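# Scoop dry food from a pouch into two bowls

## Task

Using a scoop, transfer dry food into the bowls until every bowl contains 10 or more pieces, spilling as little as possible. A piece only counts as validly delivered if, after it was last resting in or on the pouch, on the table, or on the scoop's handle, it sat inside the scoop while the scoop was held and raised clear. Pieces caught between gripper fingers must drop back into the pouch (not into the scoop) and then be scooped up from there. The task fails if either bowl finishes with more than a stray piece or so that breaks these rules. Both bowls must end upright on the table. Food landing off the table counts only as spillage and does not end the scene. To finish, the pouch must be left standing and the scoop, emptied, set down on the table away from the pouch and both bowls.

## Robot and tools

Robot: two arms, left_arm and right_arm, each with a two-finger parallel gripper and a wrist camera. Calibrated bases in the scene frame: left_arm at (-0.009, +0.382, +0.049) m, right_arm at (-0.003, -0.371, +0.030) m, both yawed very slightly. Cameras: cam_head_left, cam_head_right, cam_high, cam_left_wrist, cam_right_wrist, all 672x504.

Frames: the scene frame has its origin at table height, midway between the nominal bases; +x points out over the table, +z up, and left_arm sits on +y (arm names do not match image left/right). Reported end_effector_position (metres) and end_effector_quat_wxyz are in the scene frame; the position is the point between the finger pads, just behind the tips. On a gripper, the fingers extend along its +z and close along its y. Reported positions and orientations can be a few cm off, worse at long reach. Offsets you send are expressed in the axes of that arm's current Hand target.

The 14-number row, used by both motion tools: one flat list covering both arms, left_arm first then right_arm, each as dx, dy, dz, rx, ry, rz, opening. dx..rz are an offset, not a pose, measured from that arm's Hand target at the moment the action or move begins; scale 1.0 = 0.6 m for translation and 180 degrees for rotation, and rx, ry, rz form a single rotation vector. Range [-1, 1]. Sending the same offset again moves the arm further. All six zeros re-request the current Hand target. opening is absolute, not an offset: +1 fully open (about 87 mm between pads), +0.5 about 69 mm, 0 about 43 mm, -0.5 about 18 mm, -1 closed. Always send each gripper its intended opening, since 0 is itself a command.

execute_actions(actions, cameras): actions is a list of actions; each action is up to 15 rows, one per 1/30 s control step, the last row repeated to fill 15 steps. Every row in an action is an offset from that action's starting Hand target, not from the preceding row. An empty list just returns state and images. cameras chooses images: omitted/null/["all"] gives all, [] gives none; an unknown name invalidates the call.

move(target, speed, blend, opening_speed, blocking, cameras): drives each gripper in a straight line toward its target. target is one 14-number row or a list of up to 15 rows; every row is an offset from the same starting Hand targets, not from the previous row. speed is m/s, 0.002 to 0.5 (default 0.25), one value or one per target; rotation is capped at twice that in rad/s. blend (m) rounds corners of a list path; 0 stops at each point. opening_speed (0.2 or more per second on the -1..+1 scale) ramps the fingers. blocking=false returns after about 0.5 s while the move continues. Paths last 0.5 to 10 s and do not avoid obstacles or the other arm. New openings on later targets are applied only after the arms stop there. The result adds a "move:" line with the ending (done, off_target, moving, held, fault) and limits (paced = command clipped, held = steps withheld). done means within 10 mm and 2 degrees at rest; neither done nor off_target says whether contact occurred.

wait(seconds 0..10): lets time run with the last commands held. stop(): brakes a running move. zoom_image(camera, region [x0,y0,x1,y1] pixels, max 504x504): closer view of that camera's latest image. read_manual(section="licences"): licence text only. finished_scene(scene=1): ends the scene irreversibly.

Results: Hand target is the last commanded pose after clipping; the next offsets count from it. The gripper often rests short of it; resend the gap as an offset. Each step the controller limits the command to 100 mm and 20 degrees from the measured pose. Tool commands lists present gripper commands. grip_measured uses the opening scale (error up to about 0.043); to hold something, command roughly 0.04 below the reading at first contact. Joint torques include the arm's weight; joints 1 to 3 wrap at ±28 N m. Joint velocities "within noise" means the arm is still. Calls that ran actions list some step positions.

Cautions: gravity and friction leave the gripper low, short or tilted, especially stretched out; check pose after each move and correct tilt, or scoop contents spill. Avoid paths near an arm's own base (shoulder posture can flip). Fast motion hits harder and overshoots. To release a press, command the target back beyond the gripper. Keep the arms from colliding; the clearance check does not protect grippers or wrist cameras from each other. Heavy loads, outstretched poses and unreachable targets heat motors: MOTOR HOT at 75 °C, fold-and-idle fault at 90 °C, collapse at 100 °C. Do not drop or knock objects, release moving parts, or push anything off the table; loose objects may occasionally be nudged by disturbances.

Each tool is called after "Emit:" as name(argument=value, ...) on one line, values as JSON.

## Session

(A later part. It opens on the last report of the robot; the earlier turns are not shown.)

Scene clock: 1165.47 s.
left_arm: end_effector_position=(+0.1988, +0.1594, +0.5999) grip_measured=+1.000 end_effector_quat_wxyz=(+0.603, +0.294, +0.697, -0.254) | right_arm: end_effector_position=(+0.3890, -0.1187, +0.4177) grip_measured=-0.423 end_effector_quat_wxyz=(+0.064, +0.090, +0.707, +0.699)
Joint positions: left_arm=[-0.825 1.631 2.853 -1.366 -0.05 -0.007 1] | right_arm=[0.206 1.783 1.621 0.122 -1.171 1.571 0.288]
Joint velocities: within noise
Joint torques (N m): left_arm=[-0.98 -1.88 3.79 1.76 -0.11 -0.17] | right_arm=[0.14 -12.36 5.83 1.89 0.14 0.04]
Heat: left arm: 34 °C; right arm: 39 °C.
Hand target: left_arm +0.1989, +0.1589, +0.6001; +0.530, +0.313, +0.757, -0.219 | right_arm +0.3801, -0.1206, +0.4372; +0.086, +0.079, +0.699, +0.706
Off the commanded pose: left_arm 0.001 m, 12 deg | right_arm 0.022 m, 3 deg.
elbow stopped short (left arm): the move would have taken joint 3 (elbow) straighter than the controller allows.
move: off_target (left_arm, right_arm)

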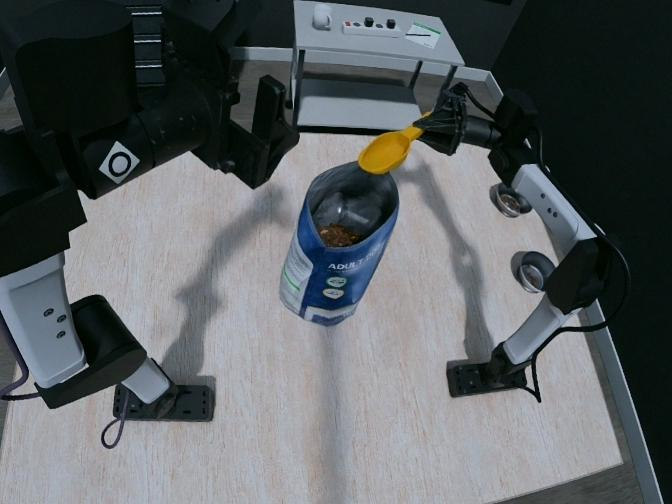

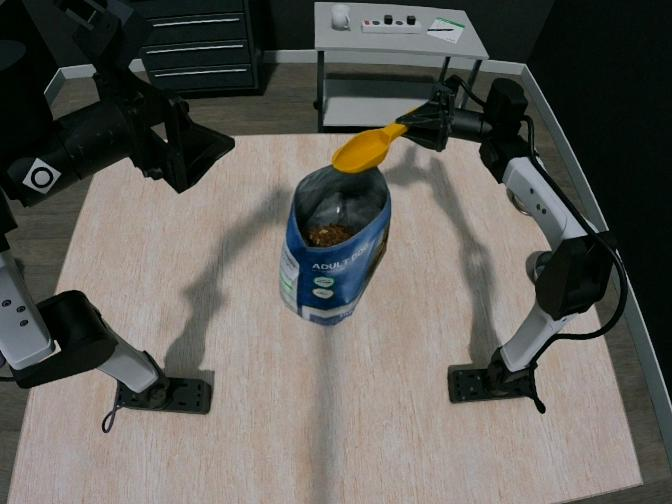

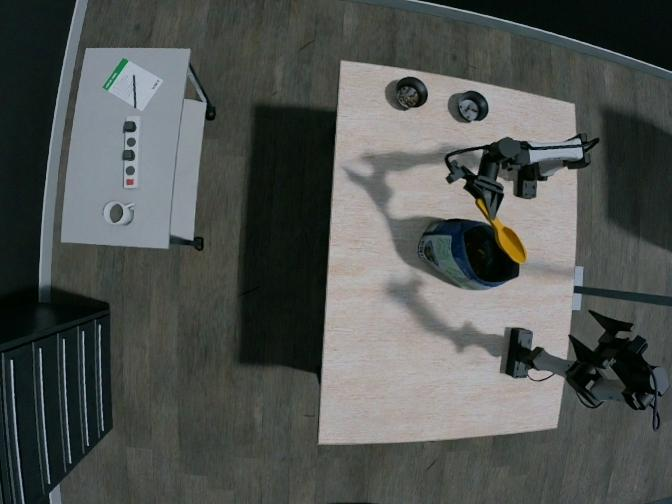

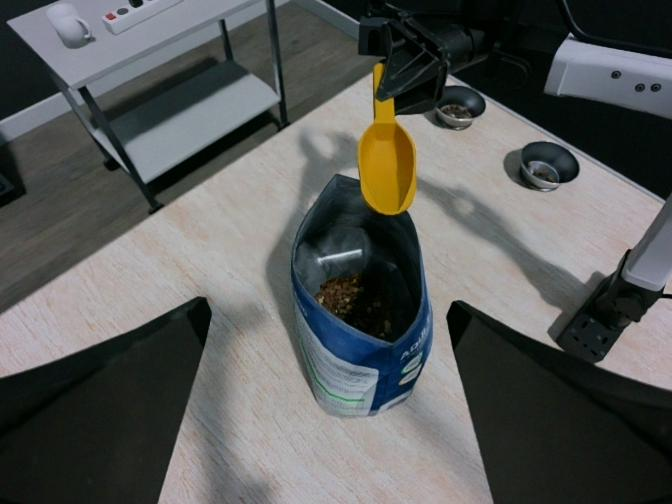

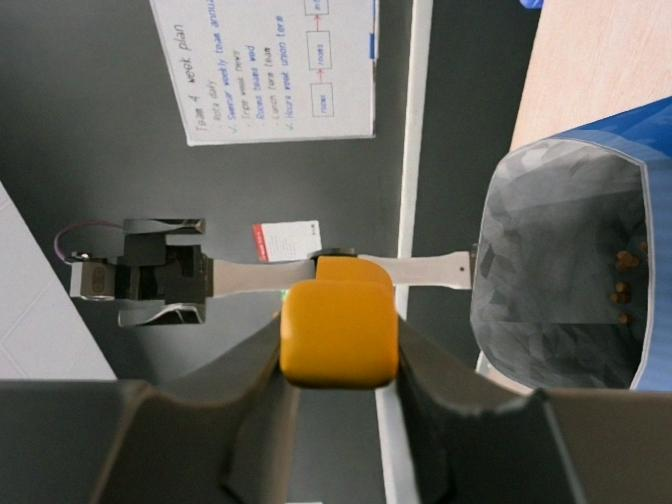

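Emit:
move(target=[[0,0,0,0,0,0,1,0.032,-0.0403,0.0688,0.0957,0,-0.1365,-1],[0,0,0,0,0,0,1,0.0532,-0.1337,0.1085,0.1913,0,-0.273,-1],[0,0,0,0,0,0,1,0.0633,-0.2653,0.1677,0.3219,0.0437,-0.3832,-1],[0,0,0,0,0,0,1,0.043,-0.282,0.2048,0.3763,0.061,-0.4103,-1]], speed=0.15, blend=0.01)

Emit:
zoom_image(camera="cam_left_wrist", region=[270, 170, 450, 430])

Scene clock: 1181.20 s.
left_arm: end_effector_position=(+0.1988, +0.1594, +0.5999) grip_measured=+1.000 end_effector_quat_wxyz=(+0.603, +0.294, +0.697, -0.254) | right_arm: end_effector_position=(+0.3805, +0.0047, +0.2623) grip_measured=-0.423 end_effector_quat_wxyz=(+0.343, -0.358, +0.867, +0.053)
Joint positions: left_arm=[-0.825 1.631 2.853 -1.366 -0.05 -0.007 1] | right_arm=[0.864 2.387 2.807 -1.303 0.19 -0.013 0.289]
Joint velocities: within noise
Joint torques (N m): left_arm=[-0.96 -1.88 3.79 1.76 -0.11 -0.18] | right_arm=[0.36 -10.67 7.56 1.58 0.28 -0.16]
Heat: left arm: 34 °C; right arm: 41 °C.
Hand target: left_arm +0.1989, +0.1589, +0.6001; +0.530, +0.313, +0.757, -0.219 | right_arm +0.3853, +0.0066, +0.2692; +0.354, -0.359, +0.863, +0.047
Off the commanded pose: left_arm 0.001 m, 12 deg | right_arm 0.009 m, 2 deg.
elbow stopped short (left arm): the move would have taken joint 3 (elbow) straighter than the controller allows.
move: off_target (left_arm)

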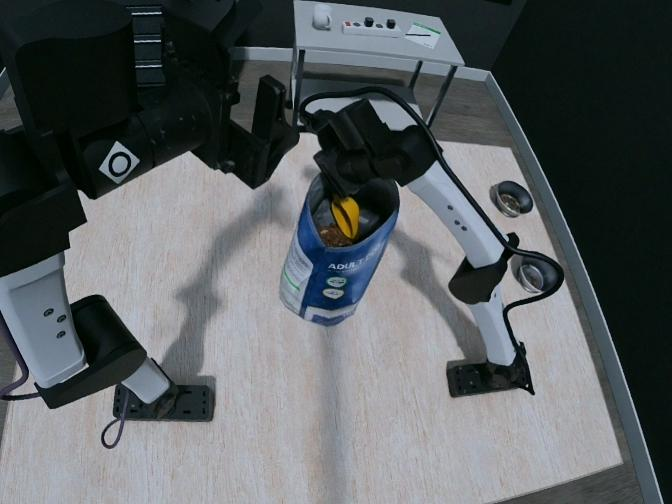

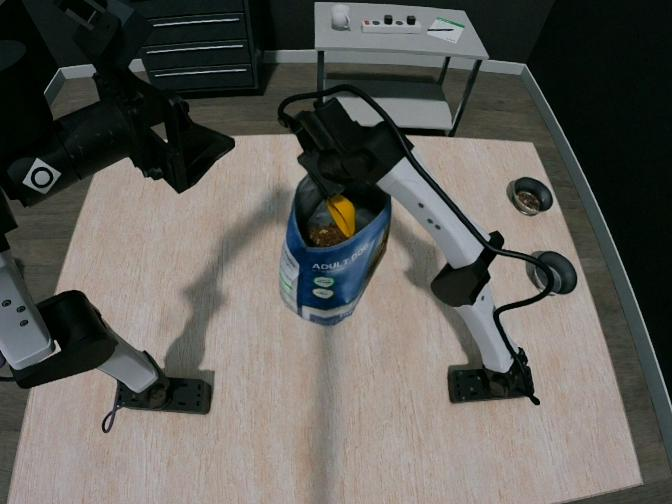

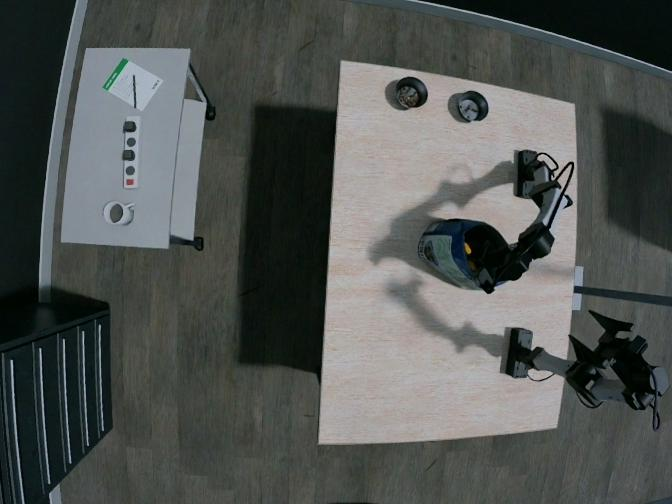

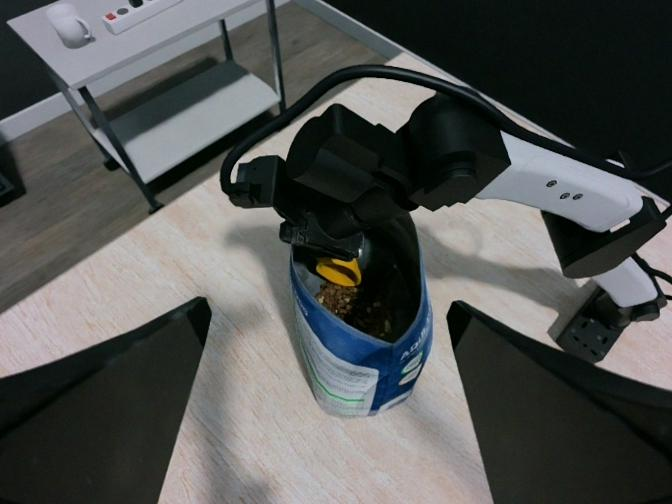

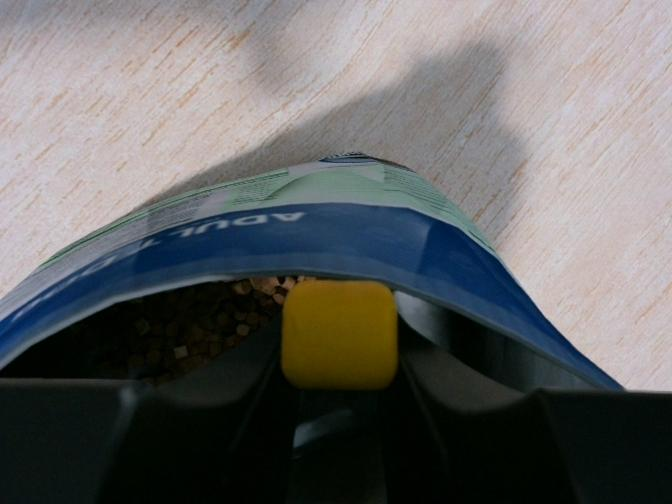

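Scaled by 1.938.

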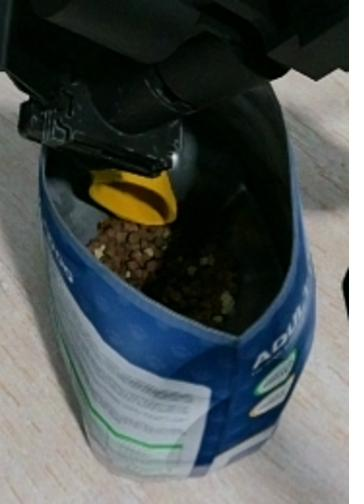

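Emit:
zoom_image(camera="cam_high", region=[400, 200, 540, 305])

Emit:
zoom_image(camera="cam_head_left", region=[270, 130, 430, 270])

Emit:
zoom_image(camera="cam_head_right", region=[260, 130, 420, 270])

Scaled by 3.600.

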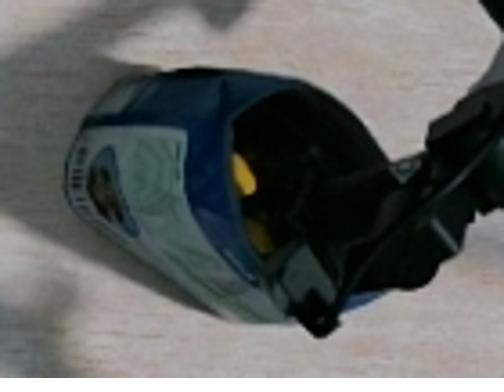

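Scaled by 3.150.

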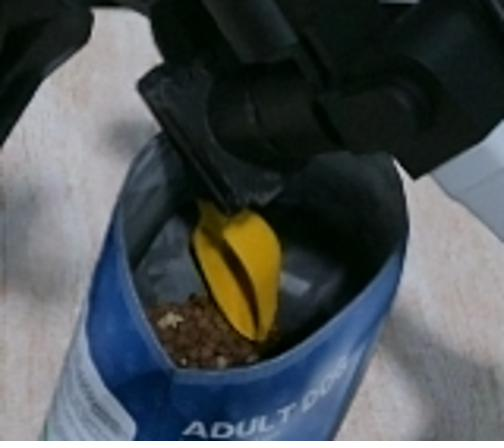

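Scaled by 3.150.

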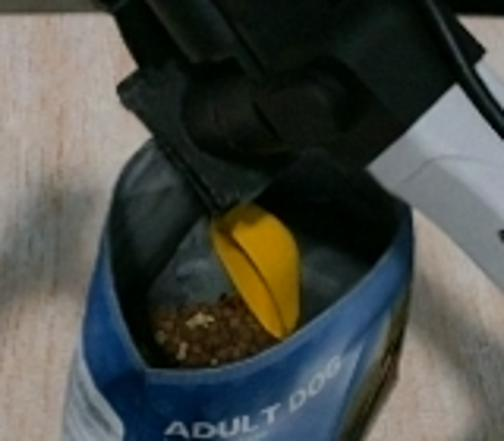

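Emit:
move(target=[[0,0,0,0,0,0,1,0.0613,0.0165,0.071,0,0,0,-1]], speed=0.12)

Emit:
zoom_image(camera="cam_head_left", region=[270, 130, 430, 270])

Emit:
zoom_image(camera="cam_head_right", region=[260, 130, 420, 270])

Scene clock: 1208.70 s.
left_arm: end_effector_position=(+0.1988, +0.1594, +0.5999) grip_measured=+1.000 end_effector_quat_wxyz=(+0.603, +0.294, +0.697, -0.254) | right_arm: end_effector_position=(+0.3825, +0.0161, +0.2088) grip_measured=-0.422 end_effector_quat_wxyz=(+0.349, -0.359, +0.863, +0.059)
Joint positions: left_arm=[-0.825 1.631 2.853 -1.366 -0.05 -0.007 1] | right_arm=[0.874 2.194 2.217 -0.89 0.19 -0.009 0.289]
Joint velocities: within noise
Joint torques (N m): left_arm=[-0.96 -1.87 3.81 1.76 -0.11 -0.18] | right_arm=[-0.57 -12.96 4.11 1.54 0.29 -0.18]
Heat: left arm: 34 °C; right arm: 45 °C.
Hand target: left_arm +0.1989, +0.1589, +0.6001; +0.530, +0.313, +0.757, -0.219 | right_arm +0.3855, +0.0064, +0.2121; +0.354, -0.359, +0.863, +0.046
Off the commanded pose: left_arm 0.001 m, 12 deg | right_arm 0.010 m, 2 deg.
elbow stopped short (left arm): the move would have taken joint 3 (elbow) straighter than the controller allows.
move: off_target (left_arm)

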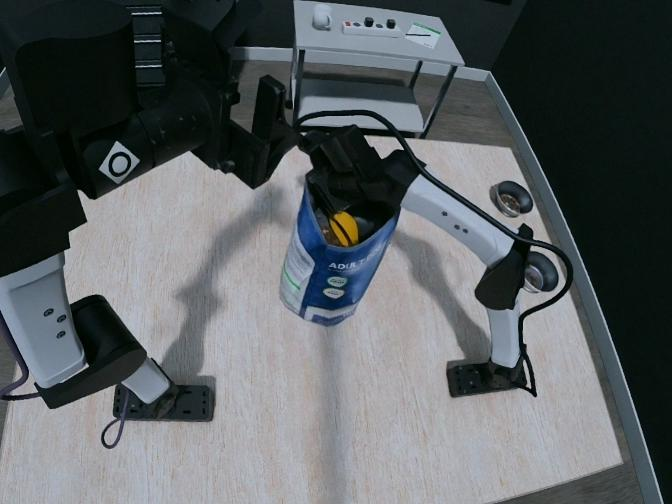

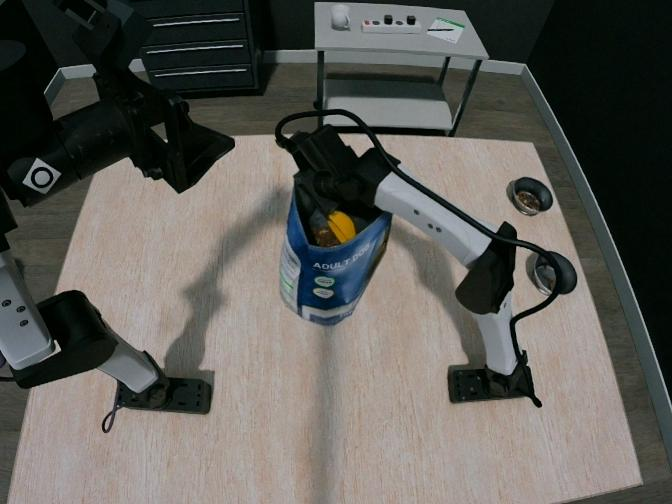

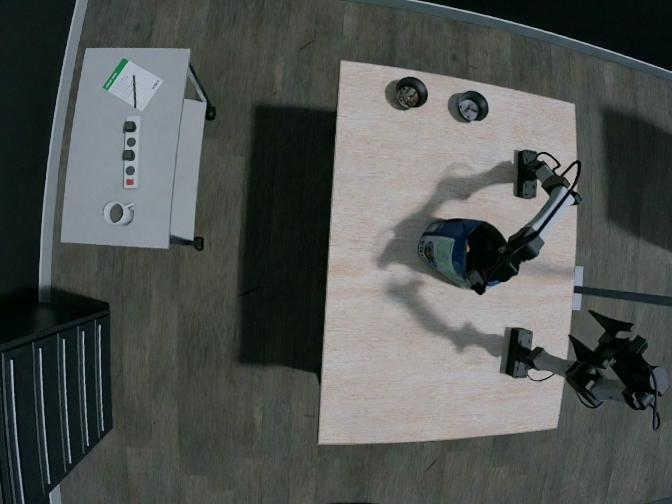

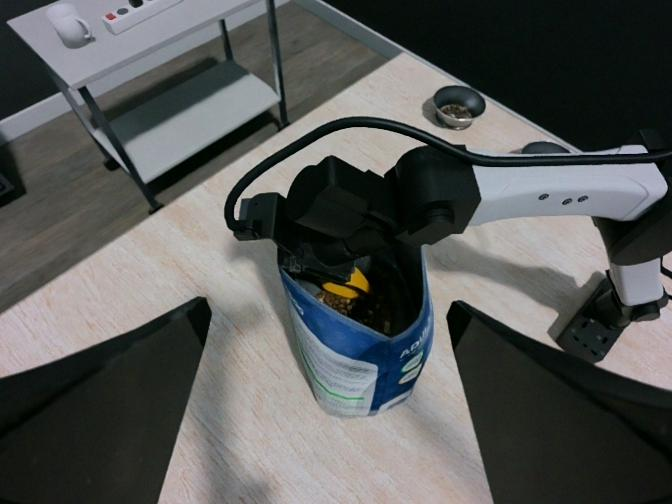

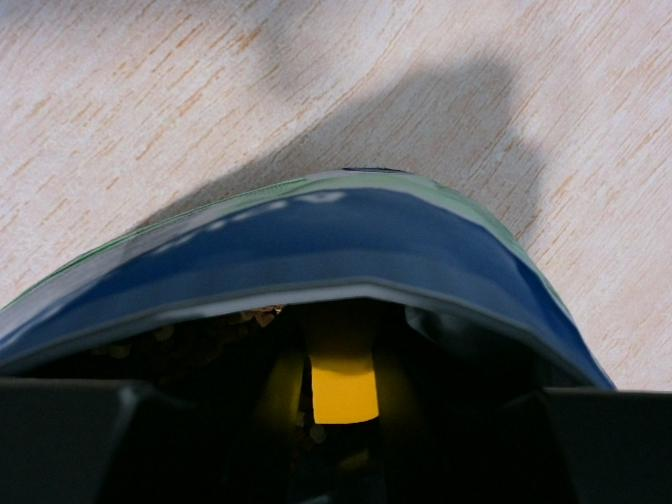

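Scaled by 3.150.

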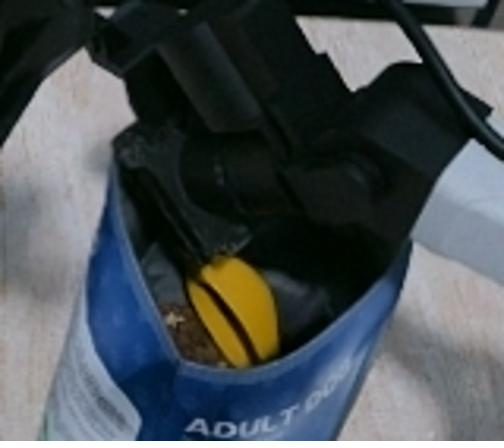

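Scaled by 3.150.

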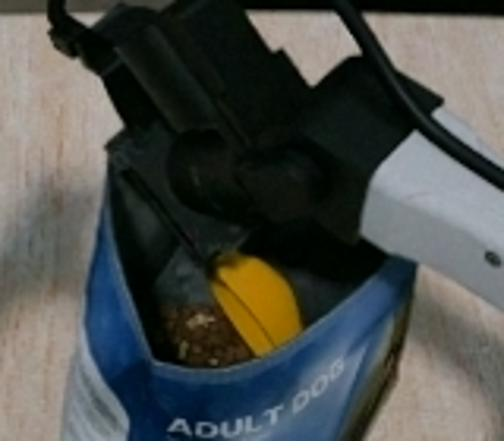

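Emit:
move(target=[[0,0,0,0,0,0,1,0.007,0.0825,0.0197,-0.1064,0,0.0893,-1],[0,0,0,0,0,0,1,-0.006,0.109,-0.0267,-0.1702,0,0.1428,-1],[0,0,0,0,0,0,1,-0.0793,0.0808,-0.1183,-0.2341,0,0.1965,-1]], speed=[0.08,0.08,0.12], blend=0.005)

Emit:
zoom_image(camera="cam_head_left", region=[270, 130, 430, 270])

Emit:
zoom_image(camera="cam_left_wrist", region=[270, 170, 450, 430])

Scene clock: 1232.43 s.
left_arm: end_effector_position=(+0.1988, +0.1594, +0.5999) grip_measured=+1.000 end_effector_quat_wxyz=(+0.603, +0.294, +0.697, -0.254) | right_arm: end_effector_position=(+0.3382, +0.0427, +0.2575) grip_measured=-0.423 end_effector_quat_wxyz=(+0.153, -0.183, +0.871, +0.429)
Joint positions: left_arm=[-0.825 1.631 2.853 -1.366 -0.05 -0.007 1] | right_arm=[0.689 2.124 2.133 -0.797 -0.601 0.505 0.289]
Joint velocities: within noise
Joint torques (N m): left_arm=[-0.96 -1.87 3.79 1.76 -0.11 -0.17] | right_arm=[0.24 -13.65 8.05 1.74 -0.3 0.14]
Heat: left arm: 34 °C; right arm: 47 °C.
Hand target: left_arm +0.1989, +0.1589, +0.6001; +0.530, +0.313, +0.757, -0.219 | right_arm +0.3364, +0.0464, +0.2873; +0.173, -0.187, +0.855, +0.451
Off the commanded pose: left_arm 0.001 m, 12 deg | right_arm 0.030 m, 4 deg.
elbow stopped short (left arm): the move would have taken joint 3 (elbow) straighter than the controller allows.
move: off_target (left_arm, right_arm)

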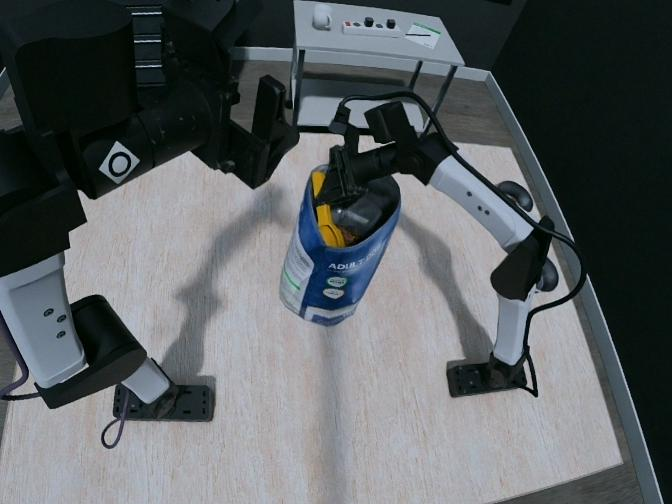

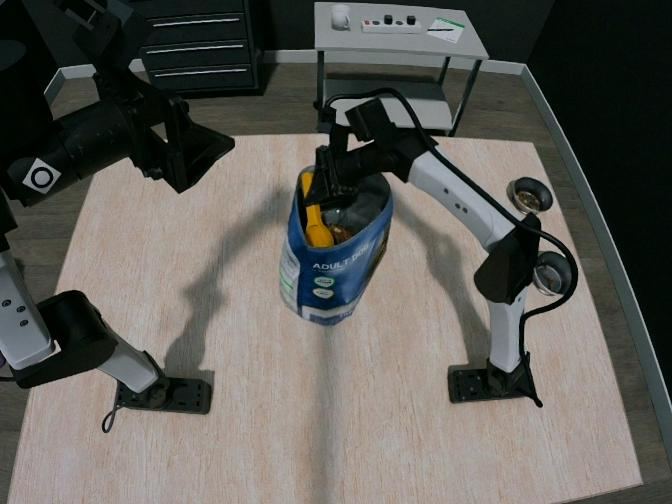

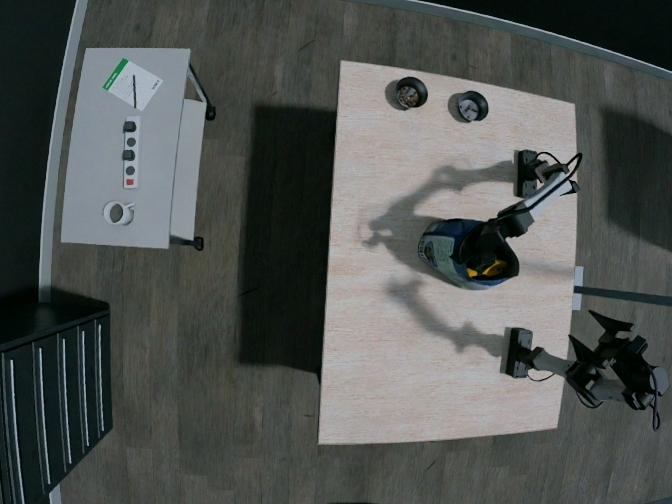

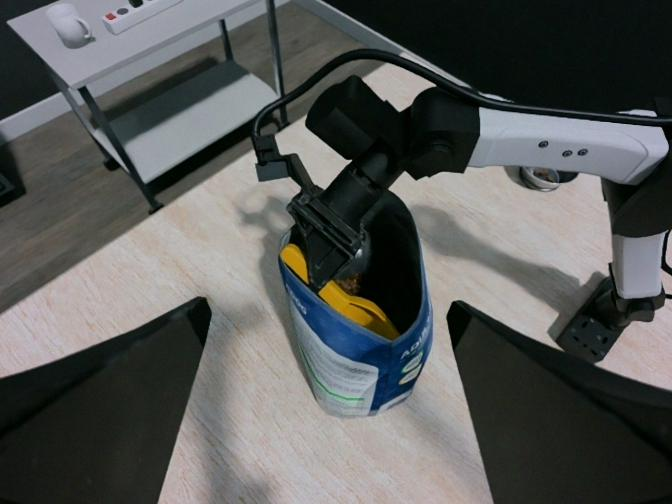

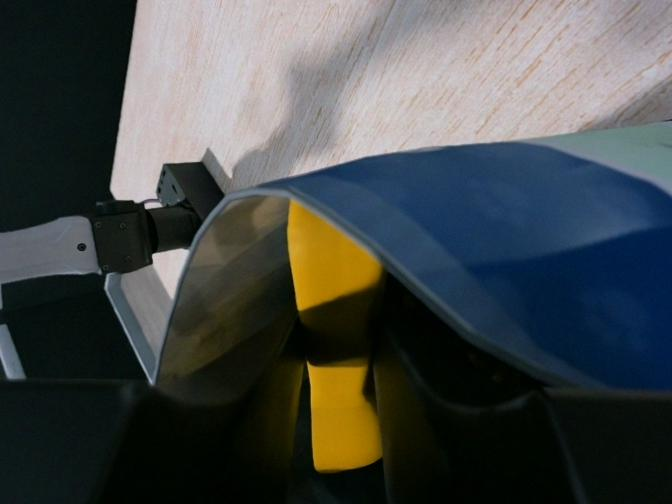

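Scaled by 3.150.

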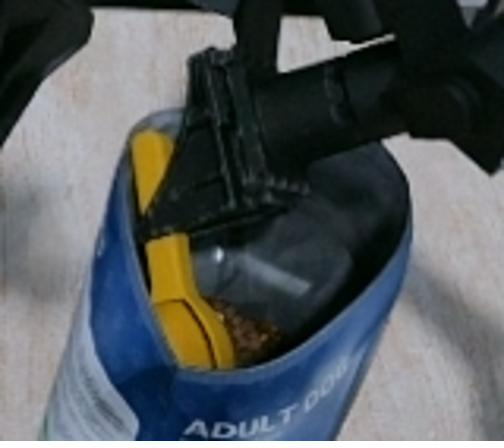

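Scaled by 1.938.

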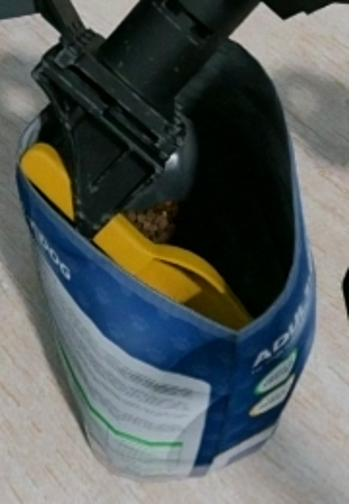

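Emit:
move(target=[[0,0,0,0,0,0,1,-0.0425,0.0443,-0.06,-0.051,0,0.043,-1],[0,0,0,0,0,0,1,-0.1075,0.0512,-0.1723,-0.115,-0.04,0.115,-1],[0,0,0,0,0,0,1,-0.2128,-0.016,-0.3505,-0.1695,-0.079,0.1847,-1]], speed=0.1, blend=0.01)

Emit:
zoom_image(camera="cam_left_wrist", region=[270, 130, 450, 390])

Scene clock: 1251.80 s.
left_arm: end_effector_position=(+0.1988, +0.1594, +0.5999) grip_measured=+1.000 end_effector_quat_wxyz=(+0.603, +0.294, +0.697, -0.254) | right_arm: end_effector_position=(+0.4392, -0.1117, +0.4322) grip_measured=-0.423 end_effector_quat_wxyz=(+0.077, +0.100, +0.705, +0.698)
Joint positions: left_arm=[-0.825 1.631 2.853 -1.366 -0.05 -0.007 1] | right_arm=[0.204 1.978 1.937 0.006 -1.141 1.569 0.289]
Joint velocities: within noise
Joint torques (N m): left_arm=[-0.98 -1.87 3.79 1.76 -0.11 -0.18] | right_arm=[0.16 -13.24 5.71 1.9 -0.16 0.05]
Heat: left arm: 34 °C; right arm: 49 °C.
Hand target: left_arm +0.1989, +0.1589, +0.6001; +0.530, +0.313, +0.757, -0.219 | right_arm +0.4251, -0.1136, +0.4518; +0.086, +0.079, +0.698, +0.706
Off the commanded pose: left_arm 0.001 m, 12 deg | right_arm 0.024 m, 3 deg.
elbow stopped short (left arm): the move would have taken joint 3 (elbow) straighter than the controller allows.
move: off_target (left_arm, right_arm)

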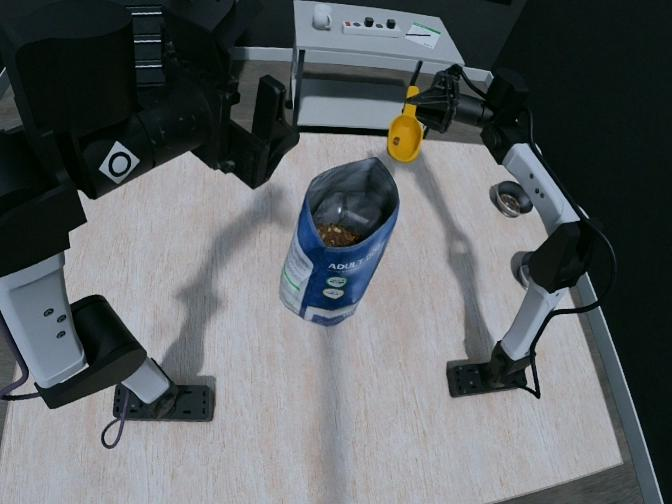

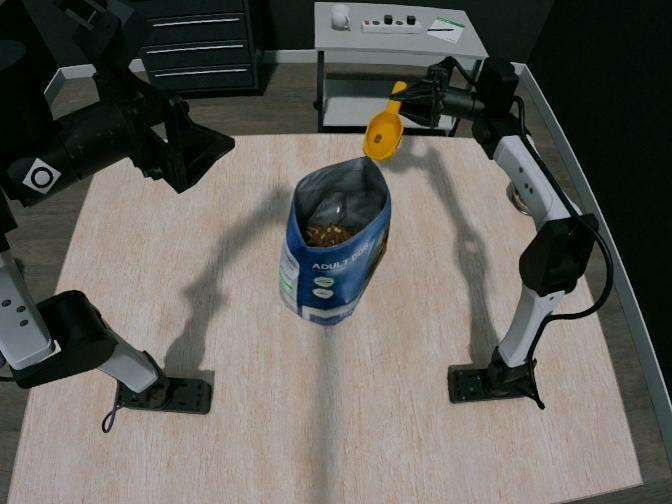

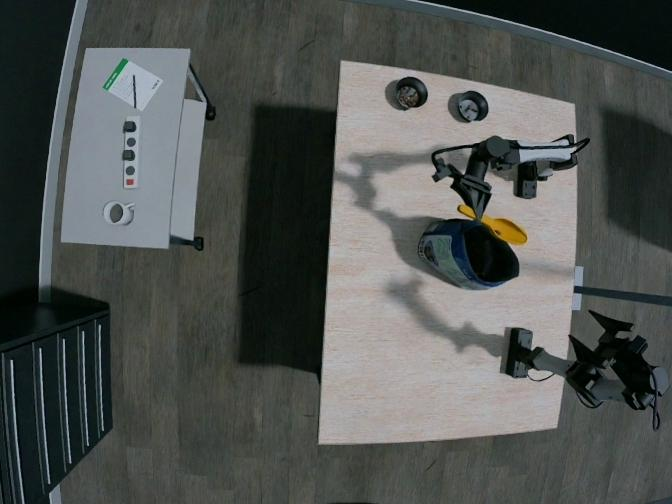

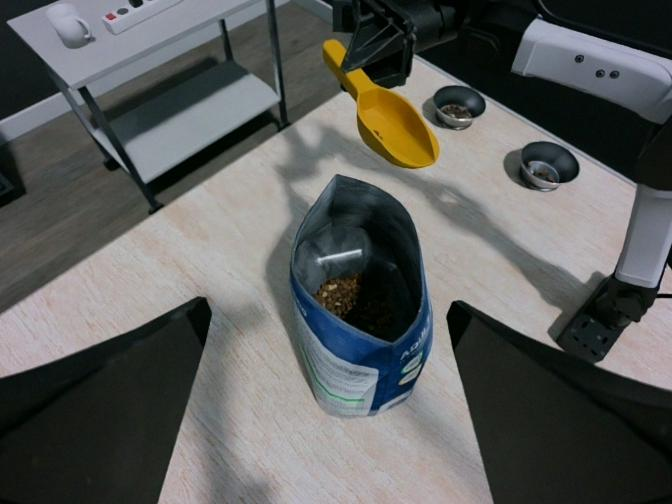

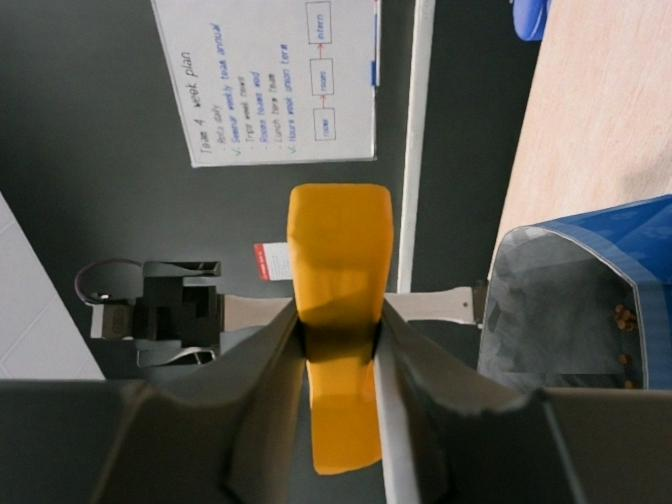

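Scaled by 1.938.

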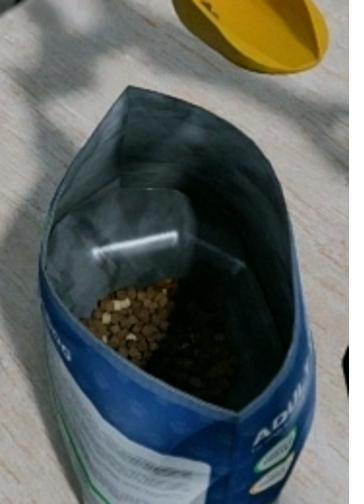

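Emit:
zoom_image(camera="cam_left_wrist", region=[340, 60, 460, 180])

Emit:
zoom_image(camera="cam_head_left", region=[370, 70, 450, 180])

Scaled by 4.200.

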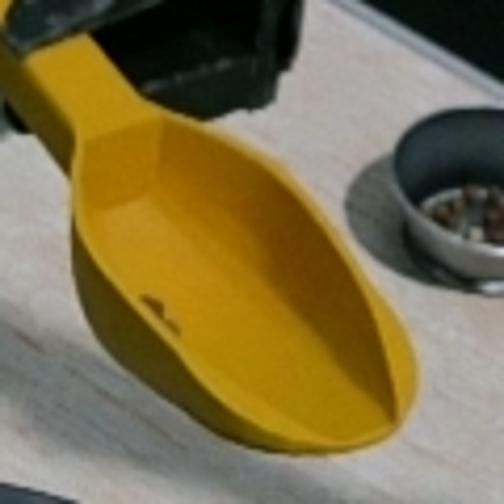

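Scaled by 4.582.

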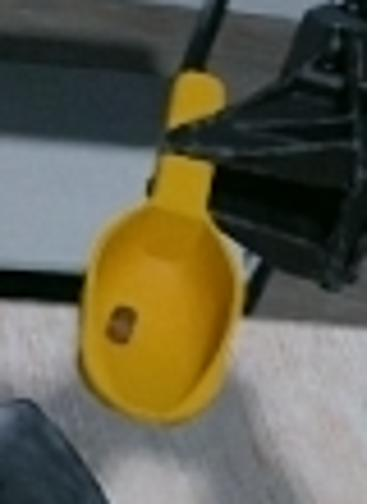

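Emit:
move(target=[[0,0,0,0,0,0,1,0.0703,0.005,0.1188,0,0,-0.222,-1],[0,0,0,0,0,0,1,0.1427,-0.0117,0.1363,0,0,-0.361,-1],[0,0,0,0,0,0,1,0.187,-0.0117,0.1432,0,0,-0.5,-1]], speed=0.2, blend=0.015)

Emit:
zoom_image(camera="cam_left_wrist", region=[270, 130, 450, 390])

Scene clock: 1288.83 s.
left_arm: end_effector_position=(+0.1988, +0.1594, +0.5999) grip_measured=+1.000 end_effector_quat_wxyz=(+0.603, +0.294, +0.697, -0.254) | right_arm: end_effector_position=(+0.3423, +0.0011, +0.4223) grip_measured=-0.423 end_effector_quat_wxyz=(+0.532, -0.435, +0.572, +0.447)
Joint positions: left_arm=[-0.825 1.631 2.853 -1.366 -0.05 -0.007 1] | right_arm=[0.605 1.693 1.726 -0.08 -0.769 0.016 0.288]
Joint velocities: within noise
Joint torques (N m): left_arm=[-0.96 -1.87 3.81 1.75 -0.12 -0.18] | right_arm=[0.39 -11.18 5.79 2.06 0.14 -0.18]
Heat: left arm: 34 °C; right arm: 51 °C.
Hand target: left_arm +0.1989, +0.1589, +0.6001; +0.530, +0.313, +0.757, -0.219 | right_arm +0.3361, -0.0039, +0.4448; +0.560, -0.438, +0.550, +0.438
Off the commanded pose: left_arm 0.001 m, 12 deg | right_arm 0.024 m, 4 deg.
elbow stopped short (left arm): the move would have taken joint 3 (elbow) straighter than the controller allows.
move: off_target (left_arm, right_arm)

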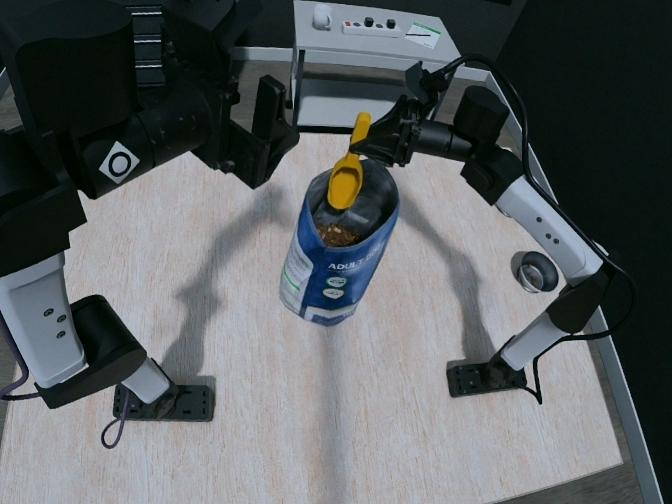

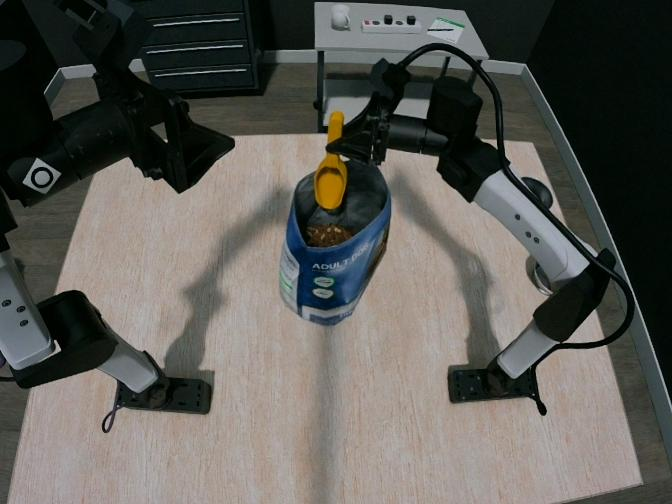

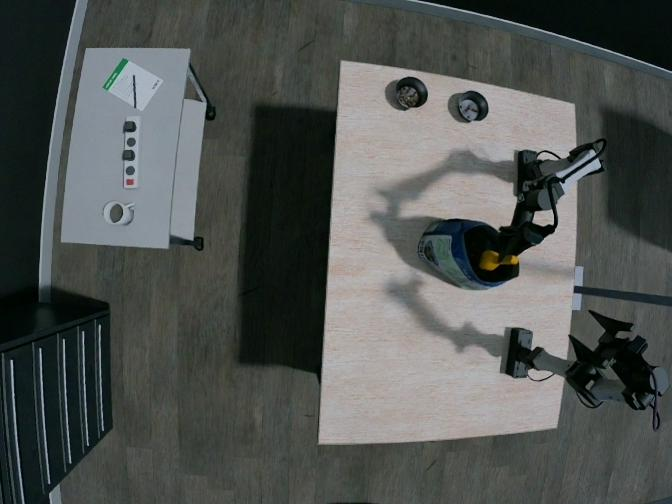

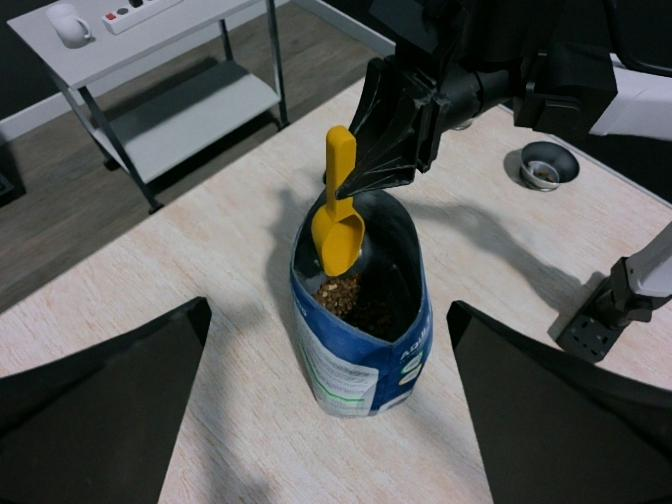

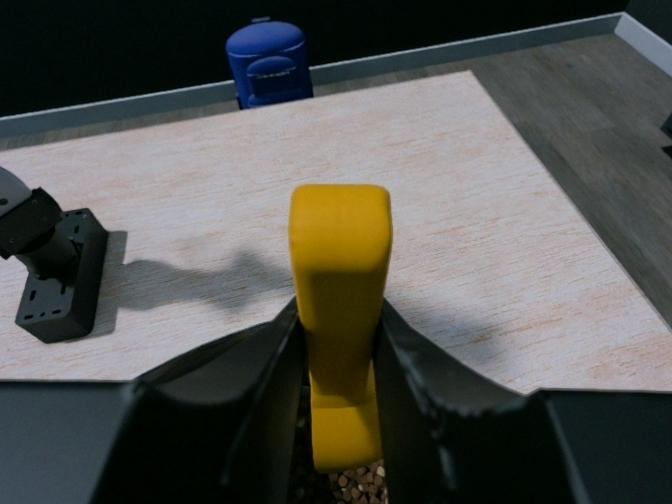

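Scaled by 1.938.

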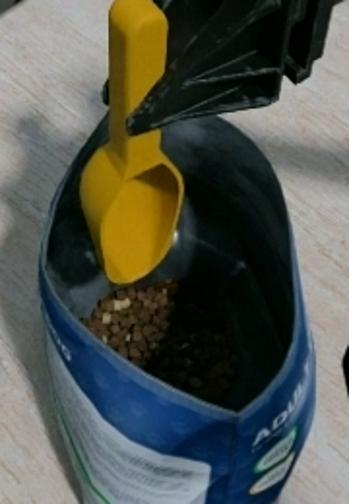

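Emit:
move(target=[[0,0,0,0,0,0,1,-0.1252,-0.0073,-0.0245,0,0,0,-1],[0,0,0,0,0,0,1,-0.093,-0.1288,-0.2185,0.1493,-0.0162,-0.0128,-1],[0,0,0,0,0,0,1,0.1052,-0.2177,-0.456,0.3414,-0.037,-0.0293,-1],[0,0,0,0,0,0,1,0.3878,-0.2777,-0.5778,0.4267,-0.0462,-0.0366,-1]], speed=[0.2,0.25,0.25,0.15], blend=[0.01,0.03,0.03,0])

Scene clock: 1305.63 s.
left_arm: end_effector_position=(+0.1988, +0.1594, +0.5999) grip_measured=+1.000 end_effector_quat_wxyz=(+0.603, +0.294, +0.697, -0.254) | right_arm: end_effector_position=(+0.4193, -0.3729, +0.2020) grip_measured=-0.423 end_effector_quat_wxyz=(+0.758, +0.000, +0.652, +0.008)
Joint positions: left_arm=[-0.825 1.631 2.853 -1.366 -0.05 -0.007 1] | right_arm=[0.008 1.561 0.395 1.316 -0.027 0.015 0.289]
Joint velocities: within noise
Joint torques (N m): left_arm=[-0.96 -1.89 3.79 1.76 -0.11 -0.18] | right_arm=[-0.2 -4.51 4.63 2.21 0.17 -0.04]
Heat: left arm: 34 °C; right arm: 47 °C.
Hand target: left_arm +0.1989, +0.1589, +0.6001; +0.530, +0.313, +0.757, -0.219 | right_arm +0.4201, -0.3776, +0.2094; +0.768, +0.006, +0.640, +0.000
Off the commanded pose: left_arm 0.001 m, 12 deg | right_arm 0.009 m, 2 deg.
elbow stopped short (left arm): the move would have taken joint 3 (elbow) straighter than the controller allows.
move: off_target (left_arm)

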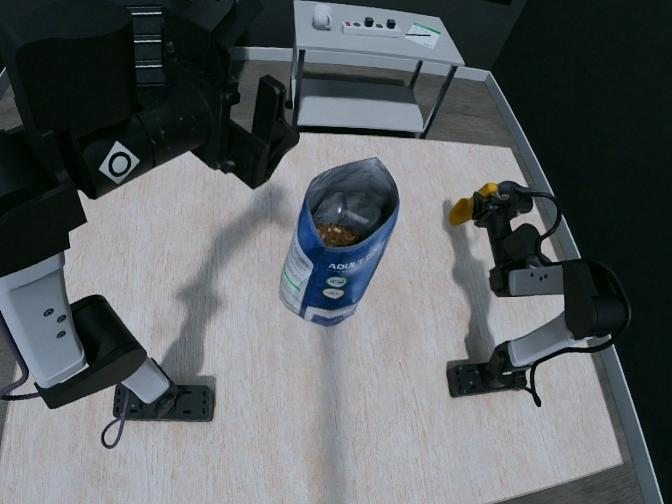

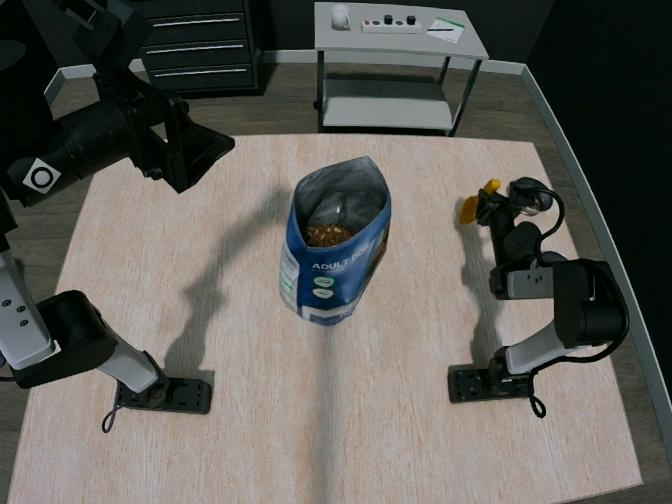

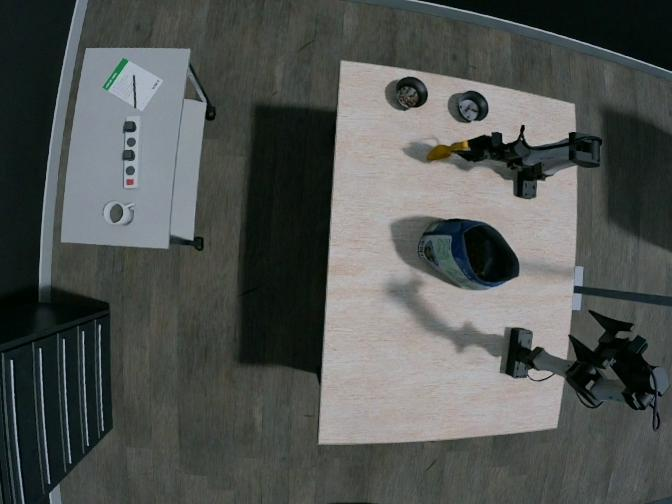

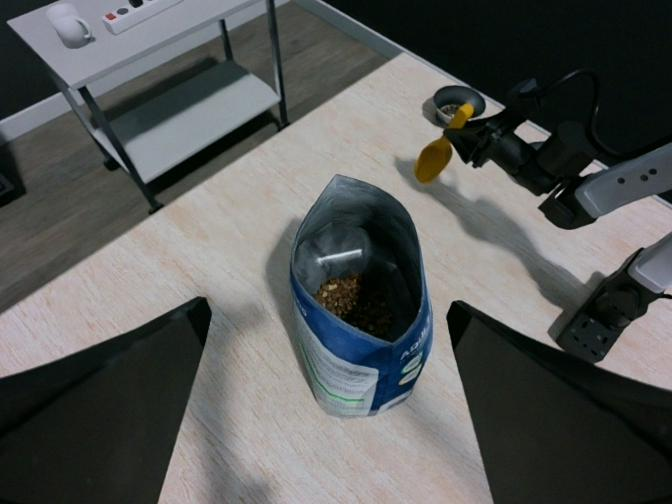

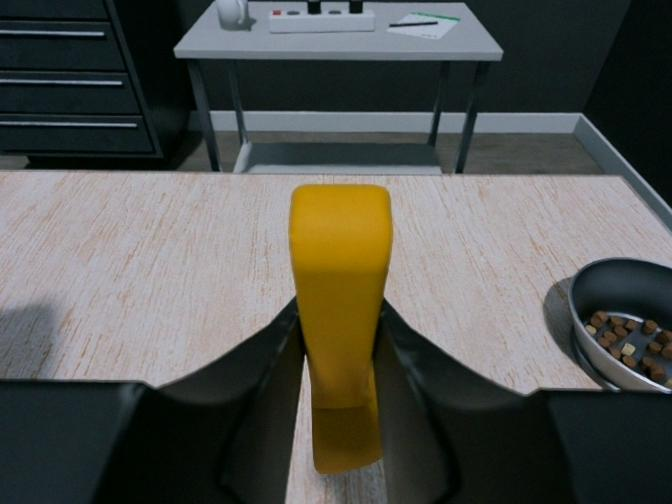

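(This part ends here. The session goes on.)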